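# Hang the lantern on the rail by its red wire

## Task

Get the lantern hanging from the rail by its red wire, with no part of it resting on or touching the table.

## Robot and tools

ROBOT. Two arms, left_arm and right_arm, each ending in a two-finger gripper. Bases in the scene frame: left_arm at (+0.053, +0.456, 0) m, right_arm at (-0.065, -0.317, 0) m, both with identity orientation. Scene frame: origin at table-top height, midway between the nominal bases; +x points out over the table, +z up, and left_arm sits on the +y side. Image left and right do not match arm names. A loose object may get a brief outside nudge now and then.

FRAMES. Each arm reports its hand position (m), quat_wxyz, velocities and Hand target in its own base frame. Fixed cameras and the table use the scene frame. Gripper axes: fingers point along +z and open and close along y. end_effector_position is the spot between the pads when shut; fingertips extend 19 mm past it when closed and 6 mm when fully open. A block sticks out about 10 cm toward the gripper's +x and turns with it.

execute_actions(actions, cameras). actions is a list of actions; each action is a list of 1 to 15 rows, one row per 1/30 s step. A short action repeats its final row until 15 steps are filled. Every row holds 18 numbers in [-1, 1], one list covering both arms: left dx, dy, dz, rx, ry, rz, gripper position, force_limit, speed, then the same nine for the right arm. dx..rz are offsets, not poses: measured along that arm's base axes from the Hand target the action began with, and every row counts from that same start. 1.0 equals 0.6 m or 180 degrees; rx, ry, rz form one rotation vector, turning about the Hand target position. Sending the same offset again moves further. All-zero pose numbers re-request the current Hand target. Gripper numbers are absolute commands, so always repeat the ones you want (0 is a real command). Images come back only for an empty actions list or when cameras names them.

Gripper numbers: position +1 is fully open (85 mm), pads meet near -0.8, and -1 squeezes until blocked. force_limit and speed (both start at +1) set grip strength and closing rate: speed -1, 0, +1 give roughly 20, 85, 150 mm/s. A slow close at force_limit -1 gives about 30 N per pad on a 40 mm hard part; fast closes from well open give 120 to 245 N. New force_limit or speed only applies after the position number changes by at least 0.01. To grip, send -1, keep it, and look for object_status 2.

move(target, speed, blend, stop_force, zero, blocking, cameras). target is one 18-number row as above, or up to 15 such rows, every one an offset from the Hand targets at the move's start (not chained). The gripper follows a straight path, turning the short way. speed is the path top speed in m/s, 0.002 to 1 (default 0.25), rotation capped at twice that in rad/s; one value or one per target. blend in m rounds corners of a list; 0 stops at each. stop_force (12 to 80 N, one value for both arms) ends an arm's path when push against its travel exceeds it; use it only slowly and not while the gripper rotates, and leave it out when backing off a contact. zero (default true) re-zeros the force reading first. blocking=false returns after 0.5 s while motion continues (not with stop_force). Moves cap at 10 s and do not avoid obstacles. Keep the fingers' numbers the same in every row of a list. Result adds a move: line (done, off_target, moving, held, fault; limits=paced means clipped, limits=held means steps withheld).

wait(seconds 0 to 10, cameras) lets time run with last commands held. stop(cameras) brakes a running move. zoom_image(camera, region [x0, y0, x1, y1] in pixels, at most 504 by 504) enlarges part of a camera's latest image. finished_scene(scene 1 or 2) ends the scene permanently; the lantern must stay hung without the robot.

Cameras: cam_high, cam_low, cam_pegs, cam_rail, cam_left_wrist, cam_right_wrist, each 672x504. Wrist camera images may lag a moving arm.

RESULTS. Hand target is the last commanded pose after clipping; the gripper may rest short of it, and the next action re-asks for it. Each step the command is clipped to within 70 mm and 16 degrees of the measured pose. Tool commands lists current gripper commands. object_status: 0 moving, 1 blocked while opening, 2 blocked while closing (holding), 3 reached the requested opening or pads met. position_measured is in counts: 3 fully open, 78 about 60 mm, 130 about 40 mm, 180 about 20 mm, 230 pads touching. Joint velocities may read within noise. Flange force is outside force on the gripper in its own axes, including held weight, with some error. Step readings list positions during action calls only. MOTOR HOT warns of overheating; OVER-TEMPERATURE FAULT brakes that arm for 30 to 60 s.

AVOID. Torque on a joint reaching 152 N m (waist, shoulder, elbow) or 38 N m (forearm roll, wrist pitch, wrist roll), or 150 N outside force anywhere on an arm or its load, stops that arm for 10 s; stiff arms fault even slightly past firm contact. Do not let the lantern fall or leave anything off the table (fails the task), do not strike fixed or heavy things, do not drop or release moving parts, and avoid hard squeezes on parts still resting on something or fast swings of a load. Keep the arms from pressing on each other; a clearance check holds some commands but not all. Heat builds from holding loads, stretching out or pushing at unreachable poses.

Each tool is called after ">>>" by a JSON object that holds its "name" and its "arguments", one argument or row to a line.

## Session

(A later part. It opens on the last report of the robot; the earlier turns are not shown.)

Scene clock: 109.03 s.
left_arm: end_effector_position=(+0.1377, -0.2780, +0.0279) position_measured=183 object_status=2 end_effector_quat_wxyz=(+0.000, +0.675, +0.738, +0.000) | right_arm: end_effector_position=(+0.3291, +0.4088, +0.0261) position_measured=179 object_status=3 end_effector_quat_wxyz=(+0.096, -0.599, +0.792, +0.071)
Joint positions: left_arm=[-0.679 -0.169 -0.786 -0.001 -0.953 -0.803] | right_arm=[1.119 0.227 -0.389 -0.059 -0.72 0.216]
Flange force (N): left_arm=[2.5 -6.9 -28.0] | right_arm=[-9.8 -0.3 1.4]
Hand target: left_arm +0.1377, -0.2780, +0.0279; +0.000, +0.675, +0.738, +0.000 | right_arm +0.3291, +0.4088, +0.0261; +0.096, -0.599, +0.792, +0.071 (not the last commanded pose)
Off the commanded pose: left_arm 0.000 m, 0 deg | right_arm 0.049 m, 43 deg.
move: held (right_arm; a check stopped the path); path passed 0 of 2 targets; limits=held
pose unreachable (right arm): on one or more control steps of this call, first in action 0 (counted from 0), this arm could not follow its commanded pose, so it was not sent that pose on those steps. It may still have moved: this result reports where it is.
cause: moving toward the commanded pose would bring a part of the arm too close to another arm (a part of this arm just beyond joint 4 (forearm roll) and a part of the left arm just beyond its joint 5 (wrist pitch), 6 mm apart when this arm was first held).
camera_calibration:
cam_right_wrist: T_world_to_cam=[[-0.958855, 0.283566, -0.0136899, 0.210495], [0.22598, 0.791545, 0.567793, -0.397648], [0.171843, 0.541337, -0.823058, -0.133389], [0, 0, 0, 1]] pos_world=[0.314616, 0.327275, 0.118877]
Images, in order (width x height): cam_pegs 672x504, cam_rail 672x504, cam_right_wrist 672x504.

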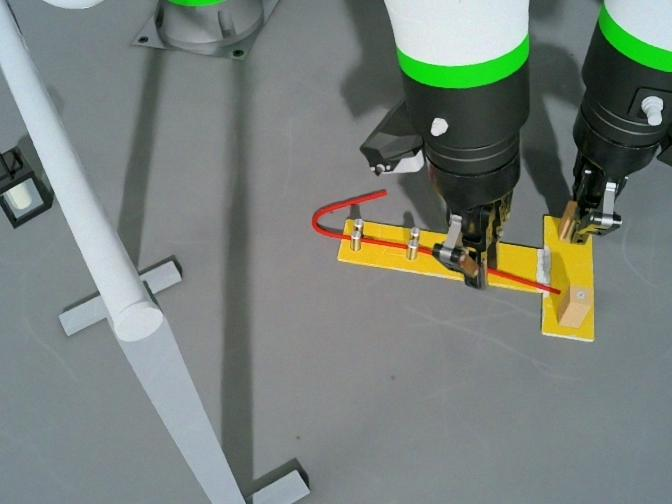

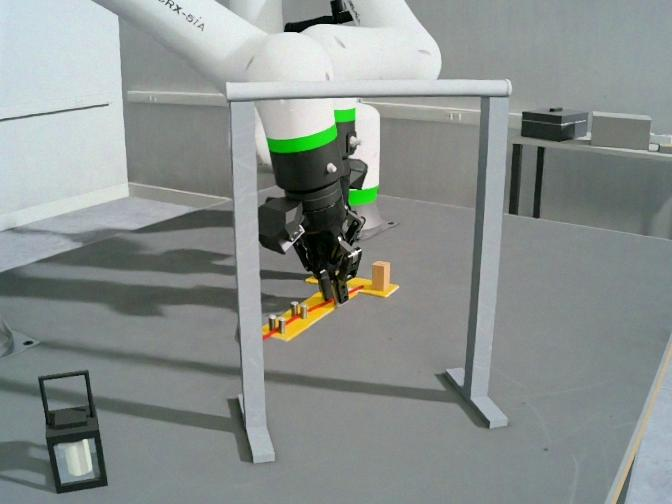

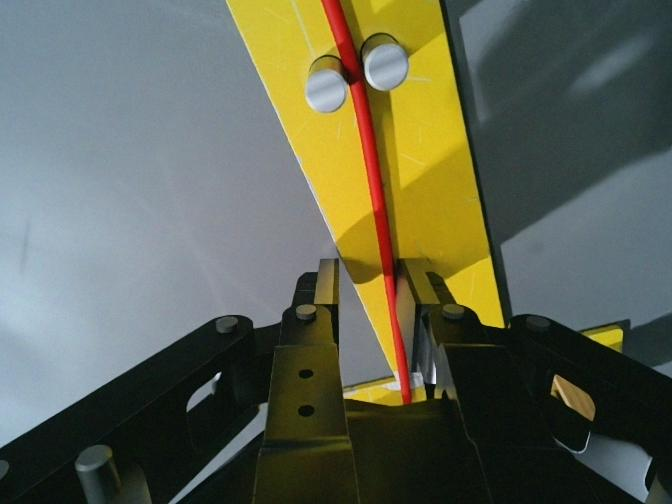

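>>> {"name": "move", "arguments": {
  "target": [0,0,0,0,0,0,-1,1,0,0.0227,-0.0025,0.0025,0.0373,0.0367,-0.0525,-0.4,-1,-0.5],
  "speed": 0.12
}}

>>> {"name": "move", "arguments": {
  "target": [0,0,0,0,0,0,-1,1,0,0.0478,-0.037,0,0,0.057,-0.1567,-0.4,-1,-0.5],
  "speed": 0.12,
  "cameras": ["cam_right_wrist","cam_pegs","cam_rail"]
}}

Scene clock: 112.83 s.
left_arm: end_effector_position=(+0.1377, -0.2780, +0.0279) position_measured=183 object_status=2 end_effector_quat_wxyz=(+0.000, +0.675, +0.738, +0.000) | right_arm: end_effector_position=(+0.3293, +0.4087, +0.0260) position_measured=179 object_status=3 end_effector_quat_wxyz=(+0.096, -0.598, +0.792, +0.072)
Joint positions: left_arm=[-0.679 -0.169 -0.786 -0.001 -0.953 -0.803] | right_arm=[1.117 0.227 -0.389 -0.062 -0.72 0.217]
Flange force (N): left_arm=[2.0 -6.9 -27.8] | right_arm=[-11.3 0.2 2.1]
Hand target: left_arm +0.1377, -0.2780, +0.0279; +0.000, +0.675, +0.738, +0.000 | right_arm +0.3292, +0.4087, +0.0260; +0.096, -0.598, +0.792, +0.072 (not the last commanded pose)
Off the commanded pose: left_arm 0.000 m, 0 deg | right_arm 0.014 m, 13 deg.
move: held (right_arm; a check stopped the path); limits=held
pose unreachable (right arm): on one or more control steps of this call, first in action 0 (counted from 0), this arm could not follow its commanded pose, so it was not sent that pose on those steps. It may still have moved: this result reports where it is.
cause: moving toward the commanded pose would bring a part of the arm too close to another arm (a part of this arm just beyond joint 4 (forearm roll) and a part of the left arm just beyond its joint 5 (wrist pitch), where that arm would come to rest).

Scene clock: 113.33 s.
left_arm: end_effector_position=(+0.1377, -0.2780, +0.0279) position_measured=183 object_status=2 end_effector_quat_wxyz=(+0.000, +0.675, +0.738, +0.000) | right_arm: end_effector_position=(+0.3295, +0.4085, +0.0261) position_measured=179 object_status=3 end_effector_quat_wxyz=(+0.095, -0.595, +0.794, +0.072)
Joint positions: left_arm=[-0.679 -0.169 -0.786 -0.001 -0.953 -0.803] | right_arm=[1.116 0.227 -0.388 -0.063 -0.721 0.212]
Flange force (N): left_arm=[2.4 -7.0 -27.9] | right_arm=[-10.6 -1.1 2.6]
Hand target: left_arm +0.1377, -0.2780, +0.0279; +0.000, +0.675, +0.738, +0.000 | right_arm +0.3295, +0.4086, +0.0262; +0.095, -0.596, +0.794, +0.072 (not the last commanded pose)
Off the commanded pose: left_arm 0.000 m, 0 deg | right_arm 0.036 m, 30 deg.
move: held (right_arm; a check stopped the path); limits=held
pose unreachable (right arm): on one or more control steps of this call, first in action 0 (counted from 0), this arm could not follow its commanded pose, so it was not sent that pose on those steps. It may still have moved: this result reports where it is.
cause: moving toward the commanded pose would bring a part of the arm too close to another arm (a part of this arm just beyond joint 4 (forearm roll) and a part of the left arm just beyond its joint 5 (wrist pitch), where that arm would come to rest).
camera_calibration:
cam_right_wrist: T_world_to_cam=[[-0.956381, 0.291964, -0.00958568, 0.206682], [0.235062, 0.788639, 0.56815, -0.399391], [0.173439, 0.541115, -0.822869, -0.133696], [0, 0, 0, 1]] pos_world=[0.314737, 0.326977, 0.118881]
Images, in order (width x height): cam_pegs 672x504, cam_rail 672x504, cam_right_wrist 672x504.

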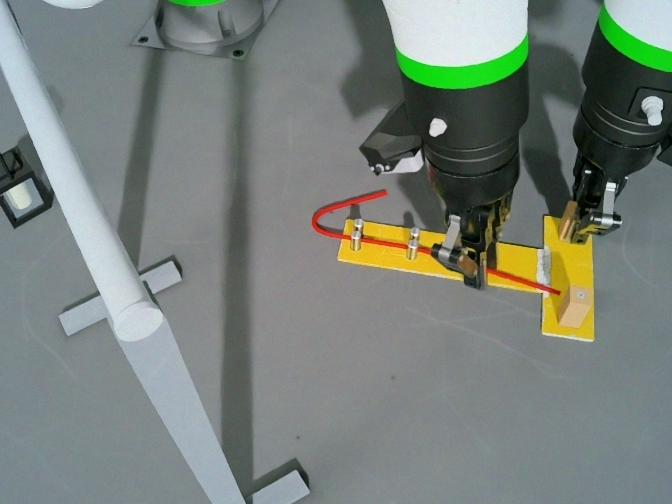

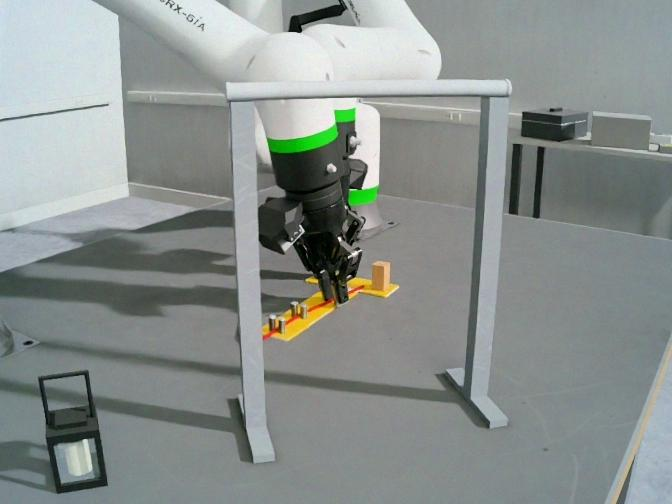

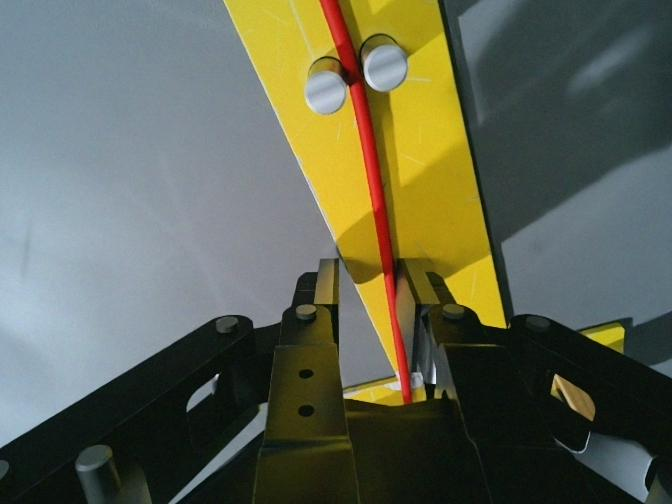

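>>> {"name": "move", "arguments": {
  "target": [
    [0,0,0,0,0,0,0.15,0.5,0,0,0,0,0,0,0,-0.4,-1,-0.5],
    [0,0,0.12,0,0,0,0.15,0.5,0,0,0,0,0,0,0,-0.4,-1,-0.5],
    [0,0,0.12,-0.1667,0,0,0.15,0.5,0,0,0,0,0,0,0,-0.4,-1,-0.5]
  ],
  "speed": 0.15,
  "cameras": ["cam_left_wrist","cam_pegs","cam_rail"]
}}

Scene clock: 118.00 s.
left_arm: end_effector_position=(+0.1377, -0.2780, +0.0999) position_measured=110 object_status=3 end_effector_quat_wxyz=(+0.175, +0.652, +0.713, -0.191) | right_arm: end_effector_position=(+0.3295, +0.4086, +0.0262) position_measured=179 object_status=3 end_effector_quat_wxyz=(+0.095, -0.596, +0.794, +0.072)
Joint positions: left_arm=[-0.092 -0.718 -1.169 0.58 -1.138 -1.644] | right_arm=[1.117 0.227 -0.388 -0.063 -0.721 0.212]
Flange force (N): left_arm=no reading | right_arm=[-10.6 0.3 2.3]
Hand target: left_arm +0.1377, -0.2780, +0.0999; +0.175, +0.652, +0.712, -0.191 | right_arm +0.3295, +0.4086, +0.0262; +0.095, -0.596, +0.794, +0.072
Off the commanded pose: left_arm 0.000 m, 0 deg | right_arm 0.000 m, 0 deg.
move: done
camera_calibration:
cam_left_wrist: T_world_to_cam=[[0.995936, 0.0812497, -0.0388632, -0.101539], [0.0825949, -0.651854, 0.753833, -0.246439], [0.0359156, -0.75398, -0.655915, -0.0189096], [0, 0, 0, 1]] pos_world=[0.12216, -0.16665, 0.169425]
Images, in order (width x height): cam_pegs 672x504, cam_rail 672x504, cam_left_wrist 672x504.

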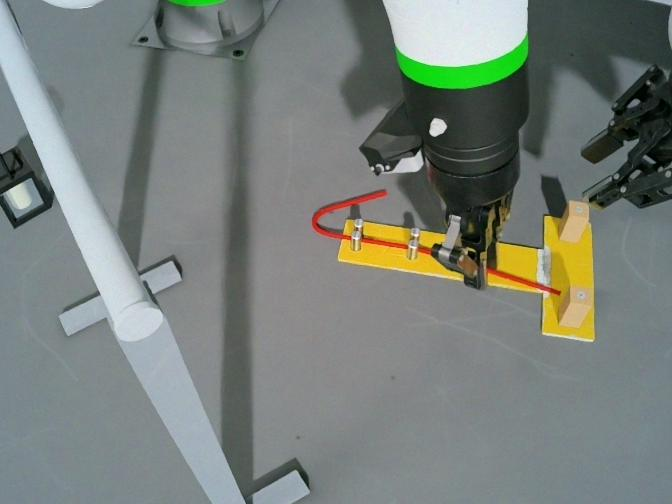

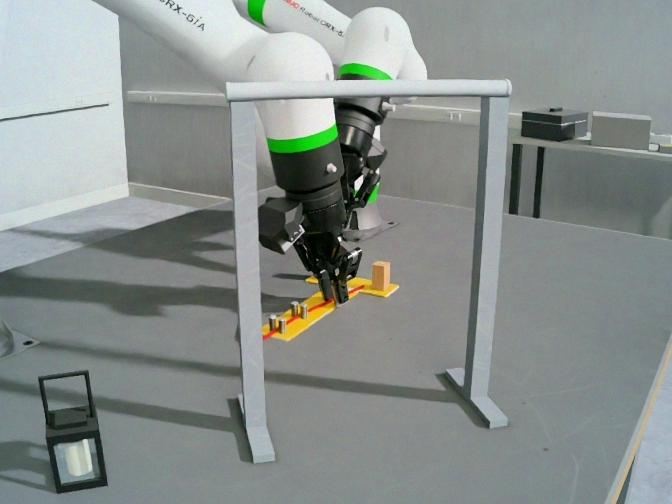

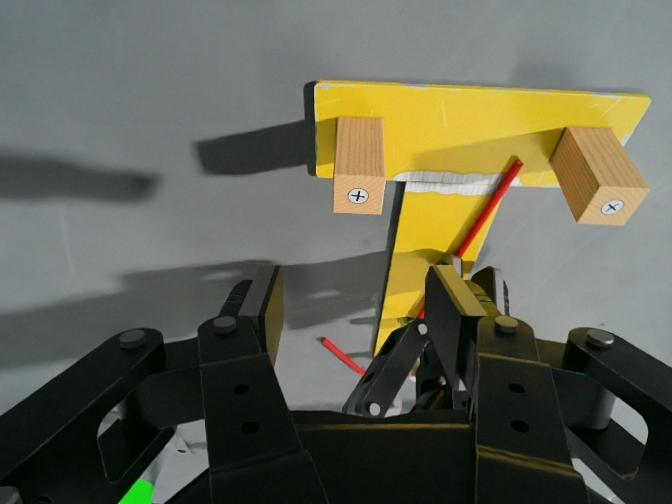

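>>> {"name": "move", "arguments": {
  "target": [0,0.003,-0.112,0,0,0,0.15,0.5,0,0,0,0,0,0,0,-0.4,-1,-0.5],
  "speed": 0.05,
  "stop_force": 15,
  "cameras": ["cam_left_wrist"]
}}

>>> {"name": "move", "arguments": {
  "target": [0,0,0,0,0,0,-1,1,-0.5,0,0,0,0,0,0,-0.4,-1,-0.5],
  "cameras": ["cam_left_wrist","cam_pegs","cam_right_wrist"]
}}

stop_force needs force readings from the last 0.2 s for each arm that does not count as still, and left_arm is near a pose where its force cannot be read; nothing of the call was run
Scene clock: 118.73 s.
left_arm: end_effector_position=(+0.1377, -0.2780, +0.0999) position_measured=110 object_status=3 end_effector_quat_wxyz=(+0.175, +0.652, +0.712, -0.191) | right_arm: end_effector_position=(+0.3295, +0.4086, +0.0262) position_measured=179 object_status=3 end_effector_quat_wxyz=(+0.095, -0.596, +0.794, +0.072)
Joint positions: left_arm=[-0.092 -0.718 -1.169 0.58 -1.138 -1.644] | right_arm=[1.117 0.227 -0.388 -0.063 -0.721 0.212]
Flange force (N): left_arm=no reading | right_arm=[-9.6 0.8 2.2]
Hand target: left_arm +0.1377, -0.2780, +0.0999; +0.175, +0.652, +0.712, -0.191 | right_arm +0.3295, +0.4086, +0.0262; +0.095, -0.596, +0.794, +0.072
Tool commands: left_gripper/position=+0.15 left_gripper/force_limit=+0.5 left_gripper/speed=+0.0 right_gripper/position=-0.4 right_gripper/force_limit=-1.0 right_gripper/speed=-0.5
Off the commanded pose: left_arm 0.000 m, 0 deg | right_arm 0.000 m, 0 deg.

not run: a call was refused earlier in this reply.

>>> {"name": "move", "arguments": {
  "target": [0,0.003,-0.108,0,0,0,0.15,0.5,0,0,0,0,0,0,0,-0.4,-1,-0.5],
  "speed": 0.05,
  "cameras": ["cam_left_wrist"]
}}

>>> {"name": "move", "arguments": {
  "target": [0,0,0,0,0,0,-1,1,-0.5,0,0,0,0,0,0,-0.4,-1,-0.5],
  "cameras": ["cam_left_wrist","cam_pegs","cam_right_wrist"]
}}

>>> {"name": "move", "arguments": {
  "target": [0,0,0,0,0,0,-1,1,-0.5,0.0227,-0.0025,0.0025,0.0373,0.0367,-0.0525,-0.4,-1,-0.5],
  "speed": 0.12,
  "cameras": ["cam_right_wrist","cam_pegs"]
}}

Scene clock: 121.33 s.
left_arm: end_effector_position=(+0.1384, -0.2768, +0.0359) position_measured=110 object_status=3 end_effector_quat_wxyz=(+0.123, +0.665, +0.716, -0.175) | right_arm: end_effector_position=(+0.3295, +0.4086, +0.0262) position_measured=179 object_status=3 end_effector_quat_wxyz=(+0.095, -0.596, +0.794, +0.072)
Joint positions: left_arm=[-0.22 -0.467 -1.187 0.562 -0.895 -1.644] | right_arm=[1.117 0.227 -0.388 -0.063 -0.721 0.212]
Flange force (N): left_arm=no reading | right_arm=[-10.6 -0.2 2.7]
Hand target: left_arm +0.1377, -0.2762, +0.0351; +0.175, +0.652, +0.712, -0.191 | right_arm +0.3295, +0.4086, +0.0262; +0.095, -0.596, +0.794, +0.072
Off the commanded pose: left_arm 0.001 m, 6 deg | right_arm 0.000 m, 0 deg.
joint sent to its limit (left arm) — joint 3 (elbow), lower limit, where the elbow is as bent as it goes. The joint targets are off in orientation, not in position.
move: off_target (left_arm)
camera_calibration:
cam_left_wrist: T_world_to_cam=[[0.994967, 0.0588842, -0.0810796, -0.109355], [0.0984963, -0.723529, 0.683231, -0.216961], [-0.018432, -0.687778, -0.725687, -0.0315961], [0, 0, 0, 1]] pos_world=[0.129592, -0.172269, 0.116439]
Images, in order (width x height): cam_left_wrist 672x504.

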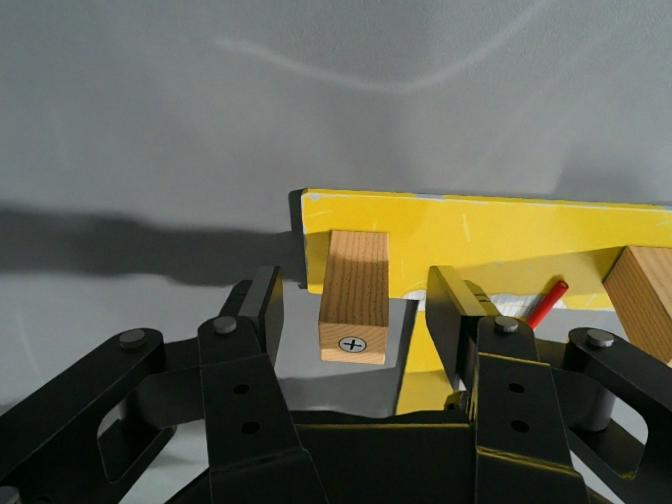

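Scene clock: 122.20 s.
left_arm: end_effector_position=(+0.1384, -0.2768, +0.0359) position_measured=181 object_status=0 end_effector_quat_wxyz=(+0.123, +0.665, +0.716, -0.175) | right_arm: end_effector_position=(+0.3295, +0.4086, +0.0262) position_measured=179 object_status=3 end_effector_quat_wxyz=(+0.095, -0.596, +0.794, +0.072)
Joint positions: left_arm=[-0.22 -0.467 -1.187 0.562 -0.895 -1.644] | right_arm=[1.117 0.227 -0.388 -0.063 -0.721 0.212]
Flange force (N): left_arm=no reading | right_arm=[-9.5 -0.7 2.0]
Hand target: left_arm +0.1377, -0.2762, +0.0351; +0.175, +0.652, +0.712, -0.191 | right_arm +0.3295, +0.4086, +0.0262; +0.095, -0.596, +0.794, +0.072
Off the commanded pose: left_arm 0.001 m, 6 deg | right_arm 0.000 m, 0 deg.
joint sent to its limit (left arm) — joint 3 (elbow), lower limit, where the elbow is as bent as it goes. The joint targets are off in orientation, not in position.
move: off_target (left_arm)
camera_calibration:
cam_left_wrist: T_world_to_cam=[[0.994977, 0.0588072, -0.0810139, -0.109477], [0.0983965, -0.723486, 0.683291, -0.216957], [-0.01843, -0.68783, -0.725638, -0.0316094], [0, 0, 0, 1]] pos_world=[0.129692, -0.172269, 0.116439]
cam_right_wrist: T_world_to_cam=[[-0.956454, 0.291724, -0.00960512, 0.20669], [0.234843, 0.788673, 0.568194, -0.399315], [0.173331, 0.541196, -0.822839, -0.133675], [0, 0, 0, 1]] pos_world=[0.314636, 0.326977, 0.118881]
Images, in order (width x height): cam_pegs 672x504, cam_left_wrist 672x504, cam_right_wrist 672x504.

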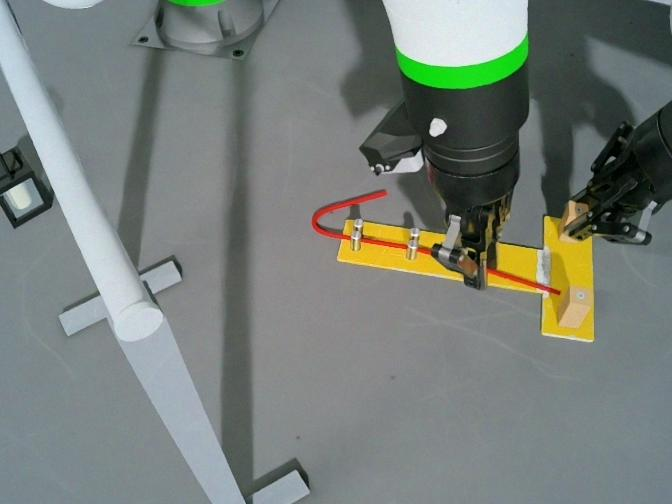

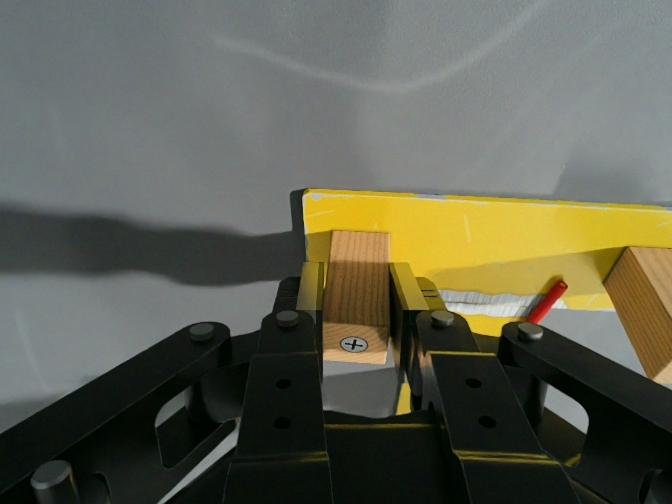

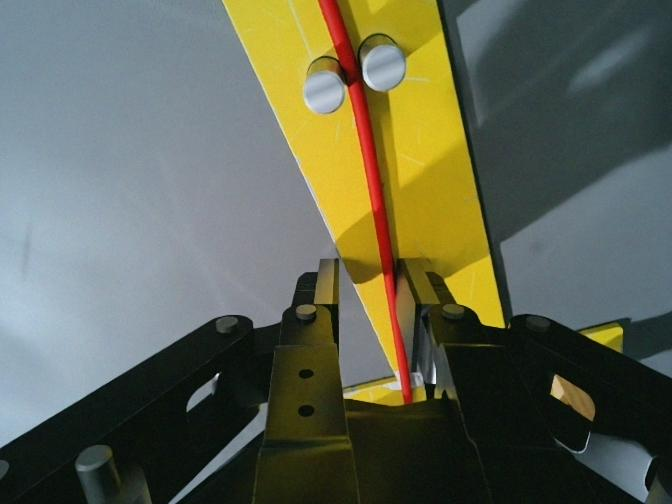

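Scene clock: 123.63 s.
left_arm: end_effector_position=(+0.1384, -0.2768, +0.0359) position_measured=181 object_status=2 end_effector_quat_wxyz=(+0.123, +0.665, +0.716, -0.175) | right_arm: end_effector_position=(+0.3431, +0.4071, +0.0277) position_measured=179 object_status=3 end_effector_quat_wxyz=(+0.089, -0.516, +0.839, +0.144)
Joint positions: left_arm=[-0.22 -0.467 -1.187 0.562 -0.895 -1.644] | right_arm=[1 0.238 -0.332 -0.274 -0.729 0.283]
Flange force (N): left_arm=no reading | right_arm=[-9.7 0.2 4.4]
Hand target: left_arm +0.1377, -0.2762, +0.0351; +0.175, +0.652, +0.712, -0.191 | right_arm +0.3431, +0.4071, +0.0277; +0.089, -0.516, +0.839, +0.144
Off the commanded pose: left_arm 0.001 m, 6 deg | right_arm 0.000 m, 0 deg.
joint sent to its limit (left arm) — joint 3 (elbow), lower limit, where the elbow is as bent as it goes. The joint targets are off in orientation, not in position.
move: off_target (left_arm)
camera_calibration:
cam_right_wrist: T_world_to_cam=[[-0.888542, 0.436894, 0.140062, 0.133672], [0.423746, 0.664455, 0.615581, -0.417783], [0.175879, 0.606319, -0.775528, -0.162705], [0, 0, 0, 1]] pos_world=[0.324423, 0.317848, 0.112274]
Images, in order (width x height): cam_pegs 672x504, cam_right_wrist 672x504.

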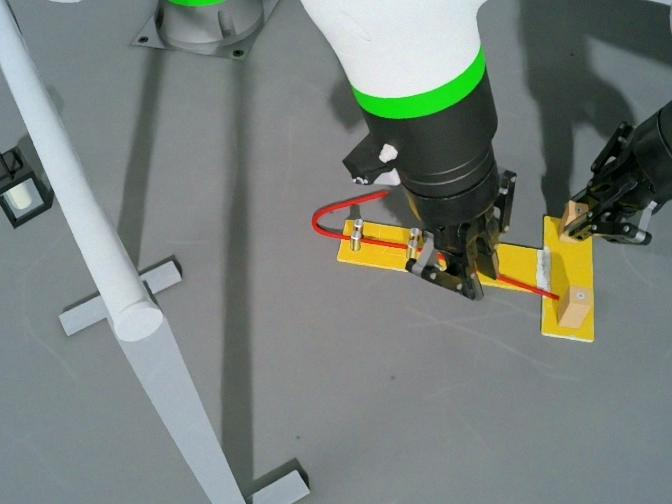

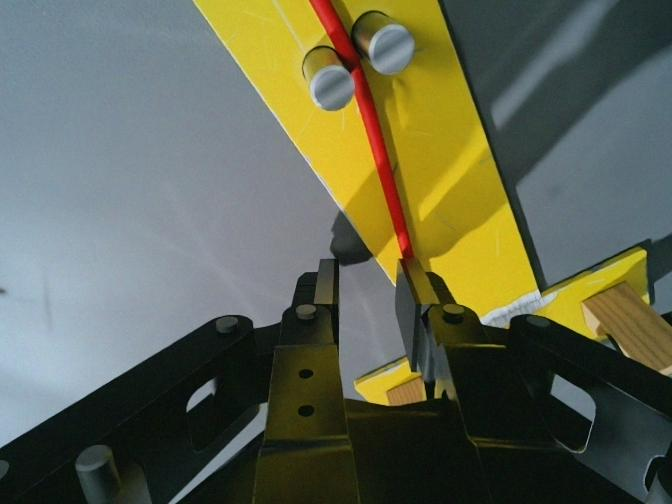

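>>> {"name": "move", "arguments": {
  "target": [0,0,0,0,0,0,-1,1,-0.5,0,0,0.08,0,0,0,-0.4,-1,-0.5],
  "speed": 0.12,
  "cameras": ["cam_right_wrist","cam_pegs","cam_left_wrist"]
}}

Scene clock: 125.17 s.
left_arm: end_effector_position=(+0.1384, -0.2768, +0.0359) position_measured=181 object_status=2 end_effector_quat_wxyz=(+0.123, +0.665, +0.716, -0.175) | right_arm: end_effector_position=(+0.3431, +0.4071, +0.0756) position_measured=179 object_status=3 end_effector_quat_wxyz=(+0.089, -0.516, +0.839, +0.144)
Joint positions: left_arm=[-0.22 -0.467 -1.187 0.562 -0.895 -1.644] | right_arm=[1.002 0.167 -0.293 -0.245 -0.834 0.241]
Flange force (N): left_arm=no reading | right_arm=[-6.8 1.2 2.0]
Hand target: left_arm +0.1377, -0.2762, +0.0351; +0.175, +0.652, +0.712, -0.191 | right_arm +0.3431, +0.4071, +0.0757; +0.089, -0.516, +0.839, +0.144
Off the commanded pose: left_arm 0.001 m, 6 deg | right_arm 0.000 m, 0 deg.
joint sent to its limit (left arm) — joint 3 (elbow), lower limit, where the elbow is as bent as it goes. The joint targets are off in orientation, not in position.
move: off_target (left_arm)
camera_calibration:
cam_left_wrist: T_world_to_cam=[[0.994977, 0.0588129, -0.081011, -0.109476], [0.0983973, -0.723535, 0.683239, -0.21696], [-0.0184311, -0.687778, -0.725687, -0.0315944], [0, 0, 0, 1]] pos_world=[0.129692, -0.172269, 0.116439]
cam_right_wrist: T_world_to_cam=[[-0.888523, 0.436924, 0.140088, 0.126943], [0.423785, 0.664436, 0.615574, -0.447275], [0.175879, 0.606319, -0.775528, -0.125557], [0, 0, 0, 1]] pos_world=[0.324423, 0.317848, 0.160174]
Images, in order (width x height): cam_pegs 672x504, cam_left_wrist 672x504, cam_right_wrist 672x504.

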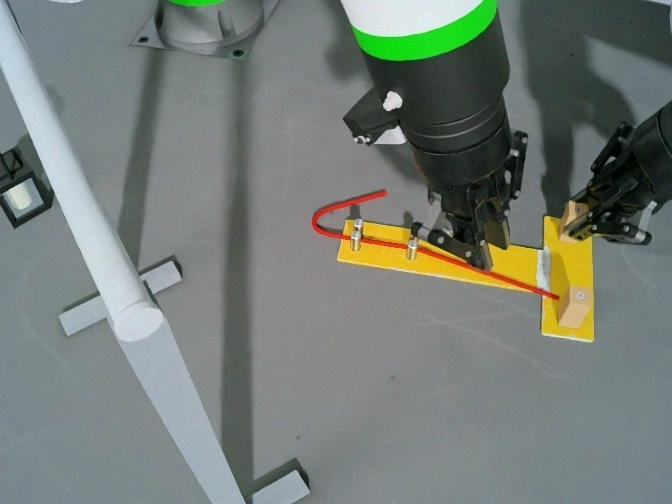

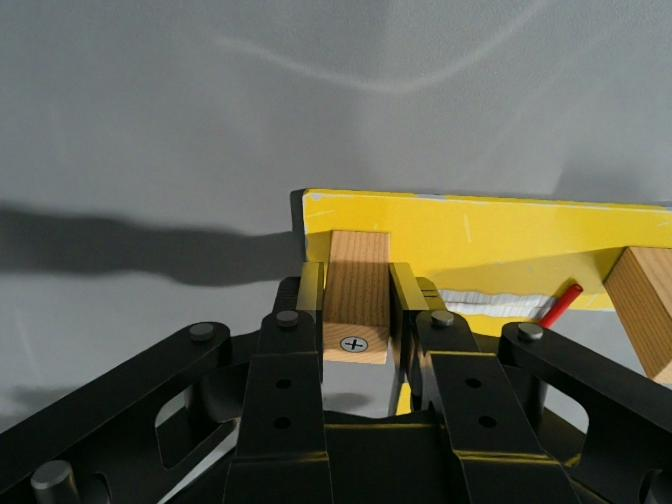

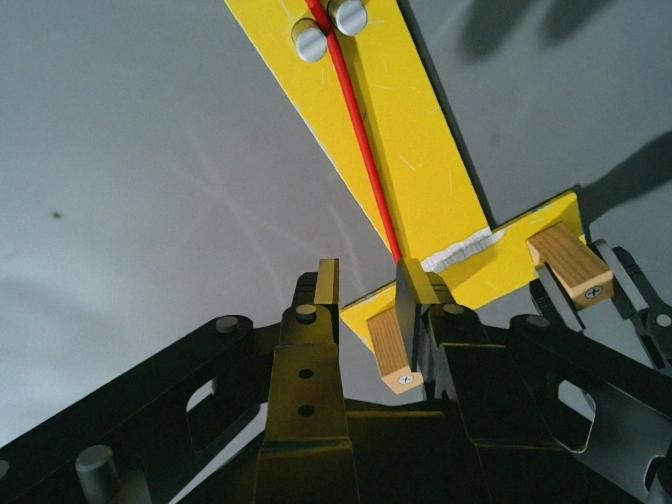

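>>> {"name": "move", "arguments": {
  "target": [0,0,0,0,0,0,-1,1,-0.5,-0.037,-0.003,0,0,-0.0342,0.094,-0.4,-1,-0.5],
  "speed": 0.12,
  "cameras": ["cam_right_wrist"]
}}

Scene clock: 128.13 s.
left_arm: end_effector_position=(+0.1384, -0.2768, +0.0359) position_measured=181 object_status=2 end_effector_quat_wxyz=(+0.123, +0.665, +0.716, -0.175) | right_arm: end_effector_position=(+0.3210, +0.4053, +0.0757) position_measured=179 object_status=3 end_effector_quat_wxyz=(+0.112, -0.641, +0.748, +0.128)
Joint positions: left_arm=[-0.22 -0.467 -1.187 0.562 -0.895 -1.644] | right_arm=[1.047 0.124 -0.348 -0.23 -0.812 0.505]
Flange force (N): left_arm=no reading | right_arm=[-8.3 -2.8 3.1]
Hand target: left_arm +0.1377, -0.2762, +0.0351; +0.175, +0.652, +0.712, -0.191 | right_arm +0.3209, +0.4053, +0.0757; +0.112, -0.641, +0.748, +0.128
Off the commanded pose: left_arm 0.001 m, 6 deg | right_arm 0.000 m, 0 deg.
joint sent to its limit (left arm) — joint 3 (elbow), lower limit, where the elbow is as bent as it goes. The joint targets are off in orientation, not in position.
move: off_target (left_arm)
camera_calibration:
cam_right_wrist: T_world_to_cam=[[-0.98674, 0.157715, 0.0383518, 0.260385], [0.144863, 0.749157, 0.646357, -0.383859], [0.0732088, 0.643342, -0.76207, -0.103561], [0, 0, 0, 1]] pos_world=[0.320121, 0.313129, 0.159204]
Images, in order (width x height): cam_right_wrist 672x504.

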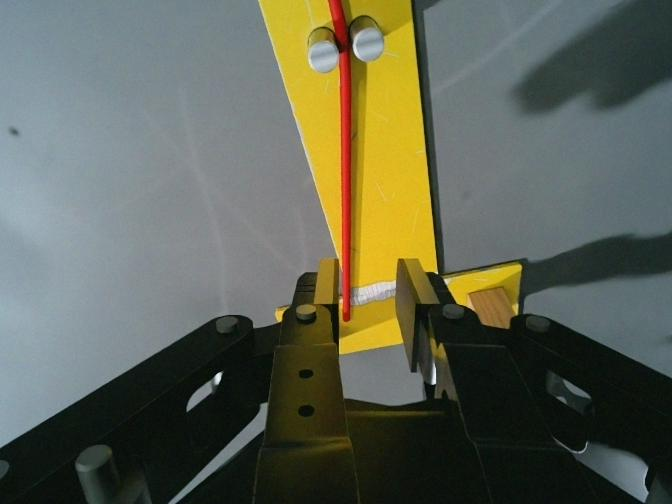

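>>> {"name": "move", "arguments": {
  "target": [
    [0,0,0,0,0,0,-1,1,-0.5,0.01,0,0,0,0,0,-0.4,-1,-0.5],
    [0,0,0,0,0,0,-1,1,-0.5,0.01,0,-0.0805,0,0,0,-0.4,-1,-0.5]
  ],
  "speed": 0.06
}}

>>> {"name": "move", "arguments": {
  "target": [0,0,0,0,0,0,-1,1,-0.5,0,0,0,0,0,0,-1,0,-0.5],
  "cameras": ["cam_right_wrist"]
}}

Scene clock: 130.60 s.
left_arm: end_effector_position=(+0.1384, -0.2768, +0.0359) position_measured=181 object_status=2 end_effector_quat_wxyz=(+0.123, +0.665, +0.716, -0.175) | right_arm: end_effector_position=(+0.3269, +0.4053, +0.0274) position_measured=179 object_status=3 end_effector_quat_wxyz=(+0.112, -0.641, +0.748, +0.128)
Joint positions: left_arm=[-0.22 -0.467 -1.187 0.562 -0.895 -1.644] | right_arm=[1.032 0.208 -0.374 -0.264 -0.708 0.562]
Flange force (N): left_arm=no reading | right_arm=[-8.1 -1.7 4.1]
Hand target: left_arm +0.1377, -0.2762, +0.0351; +0.175, +0.652, +0.712, -0.191 | right_arm +0.3269, +0.4053, +0.0274; +0.112, -0.641, +0.748, +0.128
Off the commanded pose: left_arm 0.001 m, 6 deg | right_arm 0.000 m, 0 deg.
joint sent to its limit (left arm) — joint 3 (elbow), lower limit, where the elbow is as bent as it goes. The joint targets are off in orientation, not in position.
move: off_target (left_arm)

Scene clock: 131.33 s.
left_arm: end_effector_position=(+0.1384, -0.2768, +0.0359) position_measured=181 object_status=2 end_effector_quat_wxyz=(+0.123, +0.665, +0.716, -0.175) | right_arm: end_effector_position=(+0.3269, +0.4053, +0.0274) position_measured=231 object_status=3 end_effector_quat_wxyz=(+0.112, -0.641, +0.748, +0.128)
Joint positions: left_arm=[-0.22 -0.467 -1.187 0.562 -0.895 -1.644] | right_arm=[1.032 0.208 -0.374 -0.264 -0.708 0.562]
Flange force (N): left_arm=no reading | right_arm=[-9.9 -2.5 1.0]
Hand target: left_arm +0.1377, -0.2762, +0.0351; +0.175, +0.652, +0.712, -0.191 | right_arm +0.3269, +0.4053, +0.0274; +0.112, -0.641, +0.748, +0.128
Off the commanded pose: left_arm 0.001 m, 6 deg | right_arm 0.000 m, 0 deg.
joint sent to its limit (left arm) — joint 3 (elbow), lower limit, where the elbow is as bent as it goes. The joint targets are off in orientation, not in position.
move: off_target (left_arm)
camera_calibration:
cam_right_wrist: T_world_to_cam=[[-0.986718, 0.157798, 0.0385763, 0.2681], [0.145062, 0.749044, 0.646444, -0.353549], [0.0731123, 0.643454, -0.761985, -0.140821], [0, 0, 0, 1]] pos_world=[0.326121, 0.31313, 0.110904]
Images, in order (width x height): cam_right_wrist 672x504.

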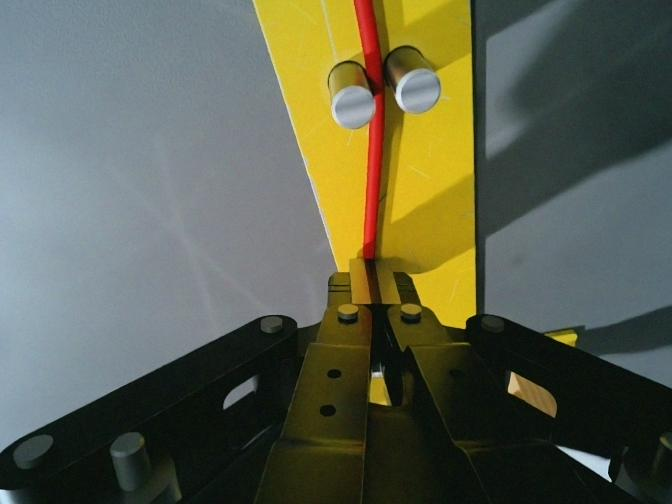

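>>> {"name": "move", "arguments": {
  "target": [0,0,0,0,0,0,-1,1,-0.5,0,0,0.004,0,0,0,-0.5,0,-0.5]
}}

>>> {"name": "move", "arguments": {
  "target": [0,0,0,0,0,0,-1,1,-0.5,0,0,-0.03,0,0,0,-0.5,0,-0.5],
  "speed": 0.01,
  "stop_force": 12,
  "cameras": ["cam_right_wrist"]
}}

Scene clock: 132.97 s.
left_arm: end_effector_position=(+0.1384, -0.2768, +0.0359) position_measured=181 object_status=2 end_effector_quat_wxyz=(+0.123, +0.665, +0.716, -0.175) | right_arm: end_effector_position=(+0.3270, +0.4052, +0.0297) position_measured=192 object_status=3 end_effector_quat_wxyz=(+0.112, -0.641, +0.748, +0.128)
Joint positions: left_arm=[-0.22 -0.467 -1.187 0.562 -0.895 -1.644] | right_arm=[1.032 0.204 -0.373 -0.262 -0.714 0.559]
Flange force (N): left_arm=no reading | right_arm=[-7.5 -1.7 3.2]
Hand target: left_arm +0.1377, -0.2762, +0.0351; +0.175, +0.652, +0.712, -0.191 | right_arm +0.3269, +0.4053, +0.0298; +0.112, -0.641, +0.748, +0.128
Off the commanded pose: left_arm 0.001 m, 6 deg | right_arm 0.000 m, 0 deg.
joint sent to its limit (left arm) — joint 3 (elbow), lower limit, where the elbow is as bent as it goes. The joint targets are off in orientation, not in position.
move: off_target (left_arm)

Scene clock: 134.03 s.
left_arm: end_effector_position=(+0.1384, -0.2768, +0.0359) position_measured=181 object_status=2 end_effector_quat_wxyz=(+0.123, +0.665, +0.716, -0.175) | right_arm: end_effector_position=(+0.3269, +0.4054, +0.0255) position_measured=192 object_status=3 end_effector_quat_wxyz=(+0.112, -0.641, +0.748, +0.128)
Joint positions: left_arm=[-0.22 -0.467 -1.187 0.562 -0.895 -1.644] | right_arm=[1.032 0.211 -0.375 -0.265 -0.704 0.564]
Flange force (N): left_arm=no reading | right_arm=[-10.4 2.2 -22.4]
Hand target: left_arm +0.1377, -0.2762, +0.0351; +0.175, +0.652, +0.712, -0.191 | right_arm +0.3269, +0.4054, +0.0255; +0.112, -0.641, +0.748, +0.128 (not the last commanded pose)
Off the commanded pose: left_arm 0.001 m, 6 deg | right_arm 0.014 m, 0 deg.
joint sent to its limit (left arm) — joint 3 (elbow), lower limit, where the elbow is as bent as it goes. The joint targets are off in orientation, not in position.
move: contact (right_arm), off_target (left_arm)
camera_calibration:
cam_right_wrist: T_world_to_cam=[[-0.986769, 0.157546, 0.0382808, 0.268285], [0.144663, 0.748957, 0.646634, -0.35226], [0.0732041, 0.643617, -0.761839, -0.142429], [0, 0, 0, 1]] pos_world=[0.326121, 0.31323, 0.109005]
Images, in order (width x height): cam_right_wrist 672x504.

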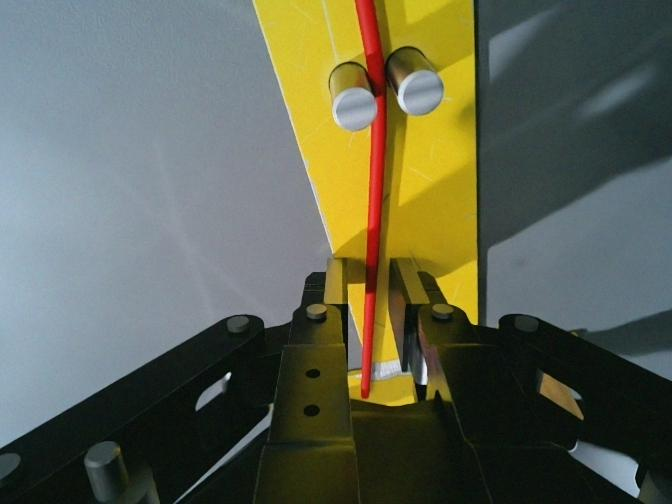

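>>> {"name": "move", "arguments": {
  "target": [0,0,0,0,0,0,-1,1,-0.5,0,0,0.002,0,0,0,-1,0,-0.5]
}}

>>> {"name": "move", "arguments": {
  "target": [
    [0,0,0,0,0,0,-1,1,-0.5,-0.023,0.0005,0.001,0,-0.0228,0.0627,-1,0,-0.5],
    [0,0,0,0,0,0,-1,1,-0.5,-0.021,-0.03,0.001,0,-0.0228,0.0627,-1,0,-0.5]
  ],
  "speed": 0.03,
  "cameras": ["cam_right_wrist","cam_pegs"]
}}

Scene clock: 135.50 s.
left_arm: end_effector_position=(+0.1384, -0.2768, +0.0359) position_measured=181 object_status=2 end_effector_quat_wxyz=(+0.123, +0.665, +0.716, -0.175) | right_arm: end_effector_position=(+0.3270, +0.4054, +0.0267) position_measured=229 object_status=3 end_effector_quat_wxyz=(+0.112, -0.641, +0.748, +0.128)
Joint positions: left_arm=[-0.22 -0.467 -1.187 0.562 -0.895 -1.644] | right_arm=[1.032 0.209 -0.374 -0.264 -0.707 0.563]
Flange force (N): left_arm=no reading | right_arm=[-6.6 -1.6 5.7]
Hand target: left_arm +0.1377, -0.2762, +0.0351; +0.175, +0.652, +0.712, -0.191 | right_arm +0.3269, +0.4054, +0.0267; +0.112, -0.641, +0.748, +0.128
Off the commanded pose: left_arm 0.001 m, 6 deg | right_arm 0.000 m, 0 deg.
joint sent to its limit (left arm) — joint 3 (elbow), lower limit, where the elbow is as bent as it goes. The joint targets are off in orientation, not in position.
move: off_target (left_arm)

Scene clock: 140.17 s.
left_arm: end_effector_position=(+0.1384, -0.2768, +0.0359) position_measured=181 object_status=2 end_effector_quat_wxyz=(+0.123, +0.665, +0.716, -0.175) | right_arm: end_effector_position=(+0.3143, +0.3874, +0.0273) position_measured=229 object_status=3 end_effector_quat_wxyz=(-0.126, +0.716, -0.677, -0.116)
Joint positions: left_arm=[-0.22 -0.467 -1.187 0.562 -0.895 -1.644] | right_arm=[1.036 0.158 -0.434 -0.265 -0.695 0.77]
Flange force (N): left_arm=no reading | right_arm=[-7.2 -3.1 2.7]
Hand target: left_arm +0.1377, -0.2762, +0.0351; +0.175, +0.652, +0.712, -0.191 | right_arm +0.3143, +0.3874, +0.0273; -0.126, +0.716, -0.677, -0.116
Off the commanded pose: left_arm 0.001 m, 6 deg | right_arm 0.000 m, 0 deg.
joint sent to its limit (left arm) — joint 3 (elbow), lower limit, where the elbow is as bent as it goes. The joint targets are off in orientation, not in position.
move: off_target (left_arm)
camera_calibration:
cam_right_wrist: T_world_to_cam=[[-0.998704, -0.0387154, -0.0330339, 0.340346], [-0.0508931, 0.758259, 0.649964, -0.280384], [-0.000115318, 0.650803, -0.759247, -0.108412], [0, 0, 0, 1]] pos_world=[0.325623, 0.296335, 0.11117]
Images, in order (width x height): cam_pegs 672x504, cam_right_wrist 672x504.

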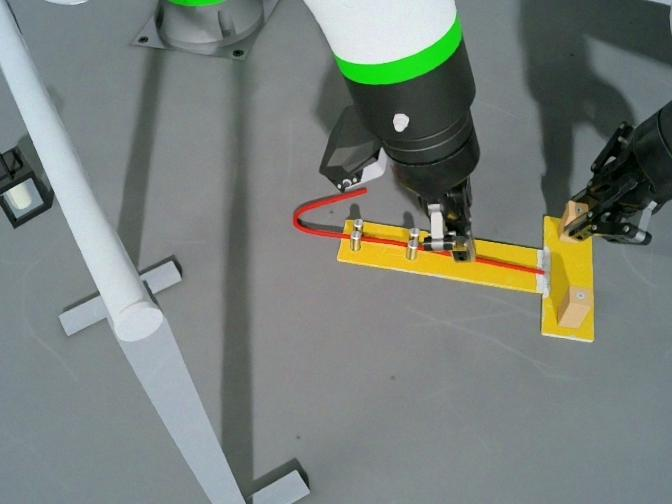

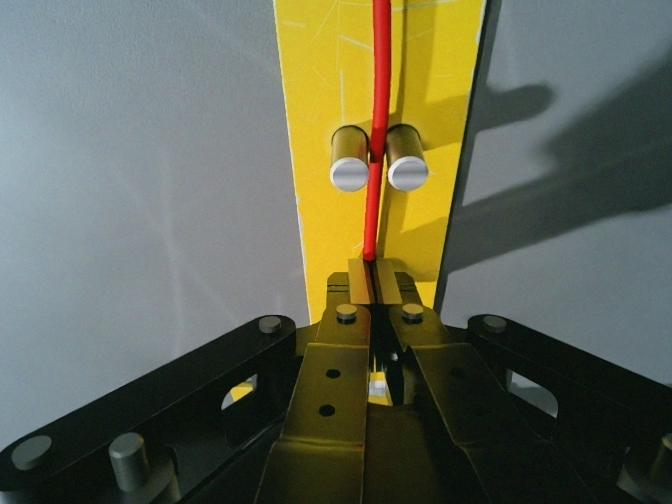

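>>> {"name": "move", "arguments": {
  "target": [
    [0,0,0,0,0,0,-1,1,-0.5,0.0423,-0.0023,0.001,0,0,-0.1667,-1,0,-0.5],
    [0,0,0,0,0,0,-1,1,-0.5,0.0773,-0.0253,0.001,0,0,-0.3333,-1,0,-0.5]
  ],
  "speed": 0.1,
  "blend": [0.01,0],
  "cameras": ["cam_right_wrist","cam_pegs","cam_left_wrist"]
}}

Scene clock: 148.30 s.
left_arm: end_effector_position=(+0.1384, -0.2768, +0.0359) position_measured=181 object_status=2 end_effector_quat_wxyz=(+0.123, +0.665, +0.716, -0.175) | right_arm: end_effector_position=(+0.3607, +0.3722, +0.0279) position_measured=229 object_status=3 end_effector_quat_wxyz=(+0.167, -0.282, +0.944, +0.037)
Joint positions: left_arm=[-0.22 -0.467 -1.187 0.562 -0.895 -1.644] | right_arm=[1.162 0.15 -0.637 0.405 -0.544 -0.906]
Flange force (N): left_arm=no reading | right_arm=[6.0 17.5 -2.6]
Hand target: left_arm +0.1377, -0.2762, +0.0351; +0.175, +0.652, +0.712, -0.191 | right_arm +0.3607, +0.3722, +0.0279; +0.167, -0.282, +0.944, +0.037
Off the commanded pose: left_arm 0.001 m, 6 deg | right_arm 0.000 m, 0 deg.
joint sent to its limit (left arm) — joint 3 (elbow), lower limit, where the elbow is as bent as it goes. The joint targets are off in orientation, not in position.
move: off_target (left_arm)
camera_calibration:
cam_left_wrist: T_world_to_cam=[[0.994977, 0.0588129, -0.081011, -0.109476], [0.0983973, -0.723535, 0.683239, -0.21696], [-0.0184311, -0.687778, -0.725687, -0.0315944], [0, 0, 0, 1]] pos_world=[0.129692, -0.172269, 0.116439]
cam_right_wrist: T_world_to_cam=[[-0.532947, 0.845504, -0.0330224, -0.110932], [0.631253, 0.42328, 0.649888, -0.388218], [0.563461, 0.32551, -0.759312, -0.180248], [0, 0, 0, 1]] pos_world=[0.287506, 0.316791, 0.11177]
Images, in order (width x height): cam_pegs 672x504, cam_left_wrist 672x504, cam_right_wrist 672x504.

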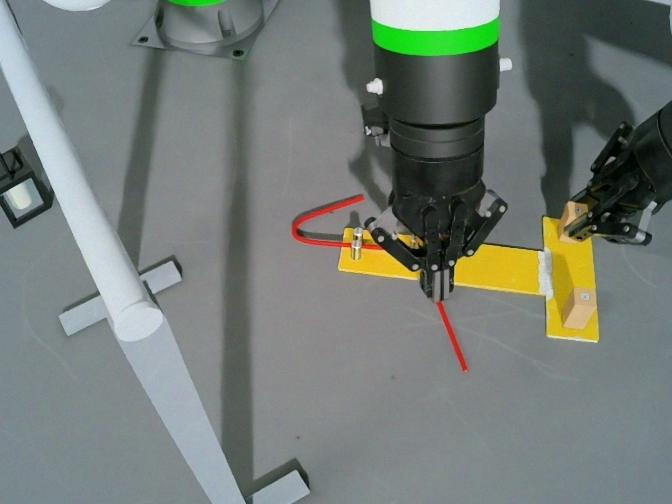

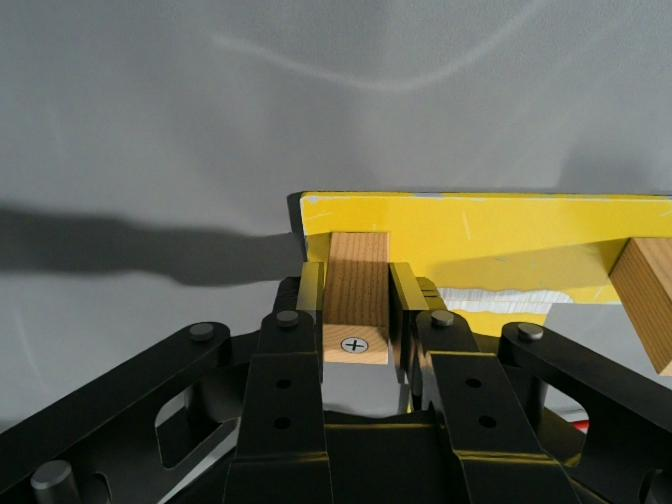

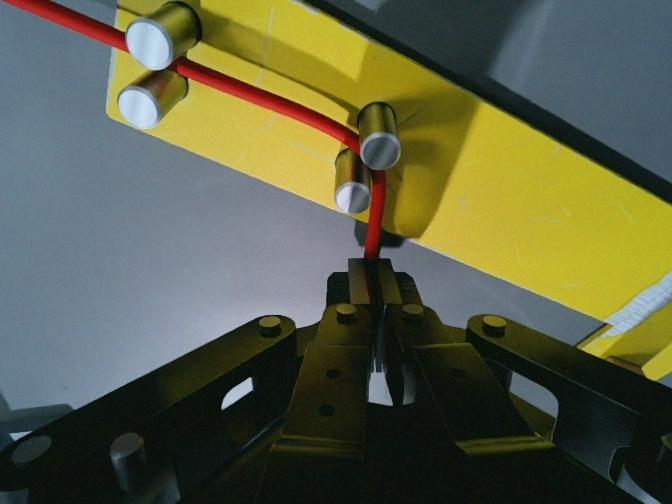

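>>> {"name": "move", "arguments": {
  "target": [
    [0,0,0,0,0,0,-1,1,-0.5,0.0188,-0.0373,0,0,0,-0.1667,-1,0,-0.5],
    [0,0,0,0,0,0,-1,1,-0.5,0.0163,-0.079,0,0,0,-0.3333,-1,0,-0.5]
  ],
  "speed": 0.1,
  "blend": [0.01,0],
  "cameras": ["cam_right_wrist","cam_pegs"]
}}

Scene clock: 154.50 s.
left_arm: end_effector_position=(+0.1383, -0.2768, +0.0359) position_measured=192 object_status=0 end_effector_quat_wxyz=(+0.123, +0.665, +0.716, -0.175) | right_arm: end_effector_position=(+0.3705, +0.3248, +0.0279) position_measured=229 object_status=3 end_effector_quat_wxyz=(+0.163, +0.228, +0.959, -0.051)
Joint positions: left_arm=[-0.22 -0.467 -1.187 0.562 -0.895 -1.644] | right_arm=[1.187 0.266 -0.499 0.436 -0.907 -1.942]
Flange force (N): left_arm=no reading | right_arm=[-2.1 7.1 1.1]
Hand target: left_arm +0.1377, -0.2762, +0.0351; +0.175, +0.652, +0.712, -0.191 | right_arm +0.3705, +0.3248, +0.0279; +0.163, +0.228, +0.959, -0.051
Off the commanded pose: left_arm 0.001 m, 6 deg | right_arm 0.000 m, 0 deg.
joint sent to its limit (left arm) — joint 3 (elbow), lower limit, where the elbow is as bent as it goes. The joint targets are off in orientation, not in position.
move: off_target (left_arm)
camera_calibration:
cam_right_wrist: T_world_to_cam=[[0.465546, 0.884405, -0.0330736, -0.448274], [0.682213, -0.334806, 0.649992, -0.146967], [0.563784, -0.325165, -0.759221, 0.0409221], [0, 0, 0, 1]] pos_world=[0.285884, 0.360556, 0.111771]
Images, in order (width x height): cam_pegs 672x504, cam_right_wrist 672x504.

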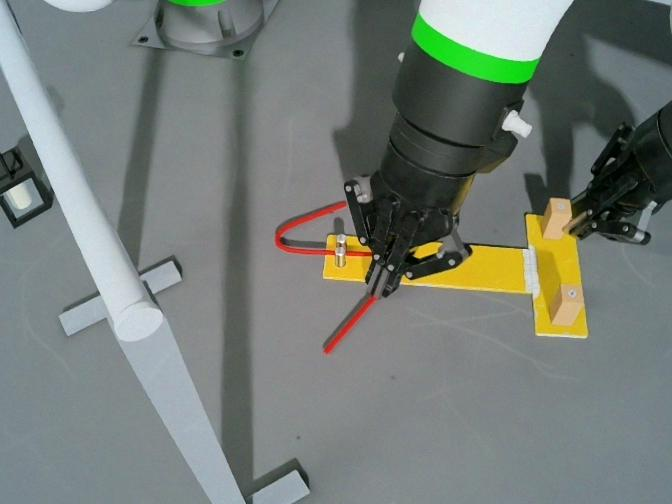

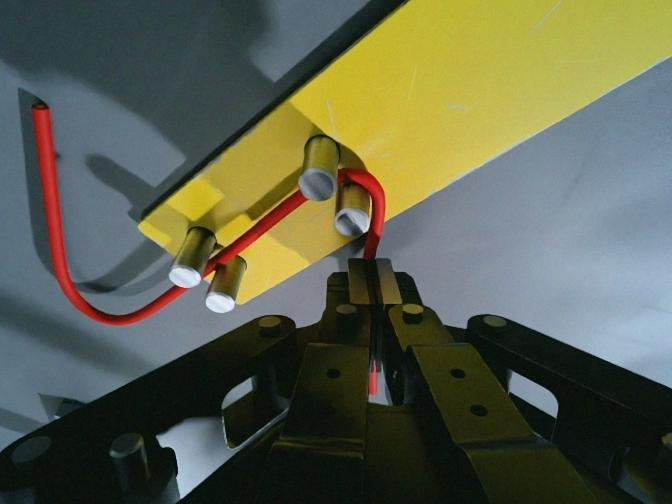

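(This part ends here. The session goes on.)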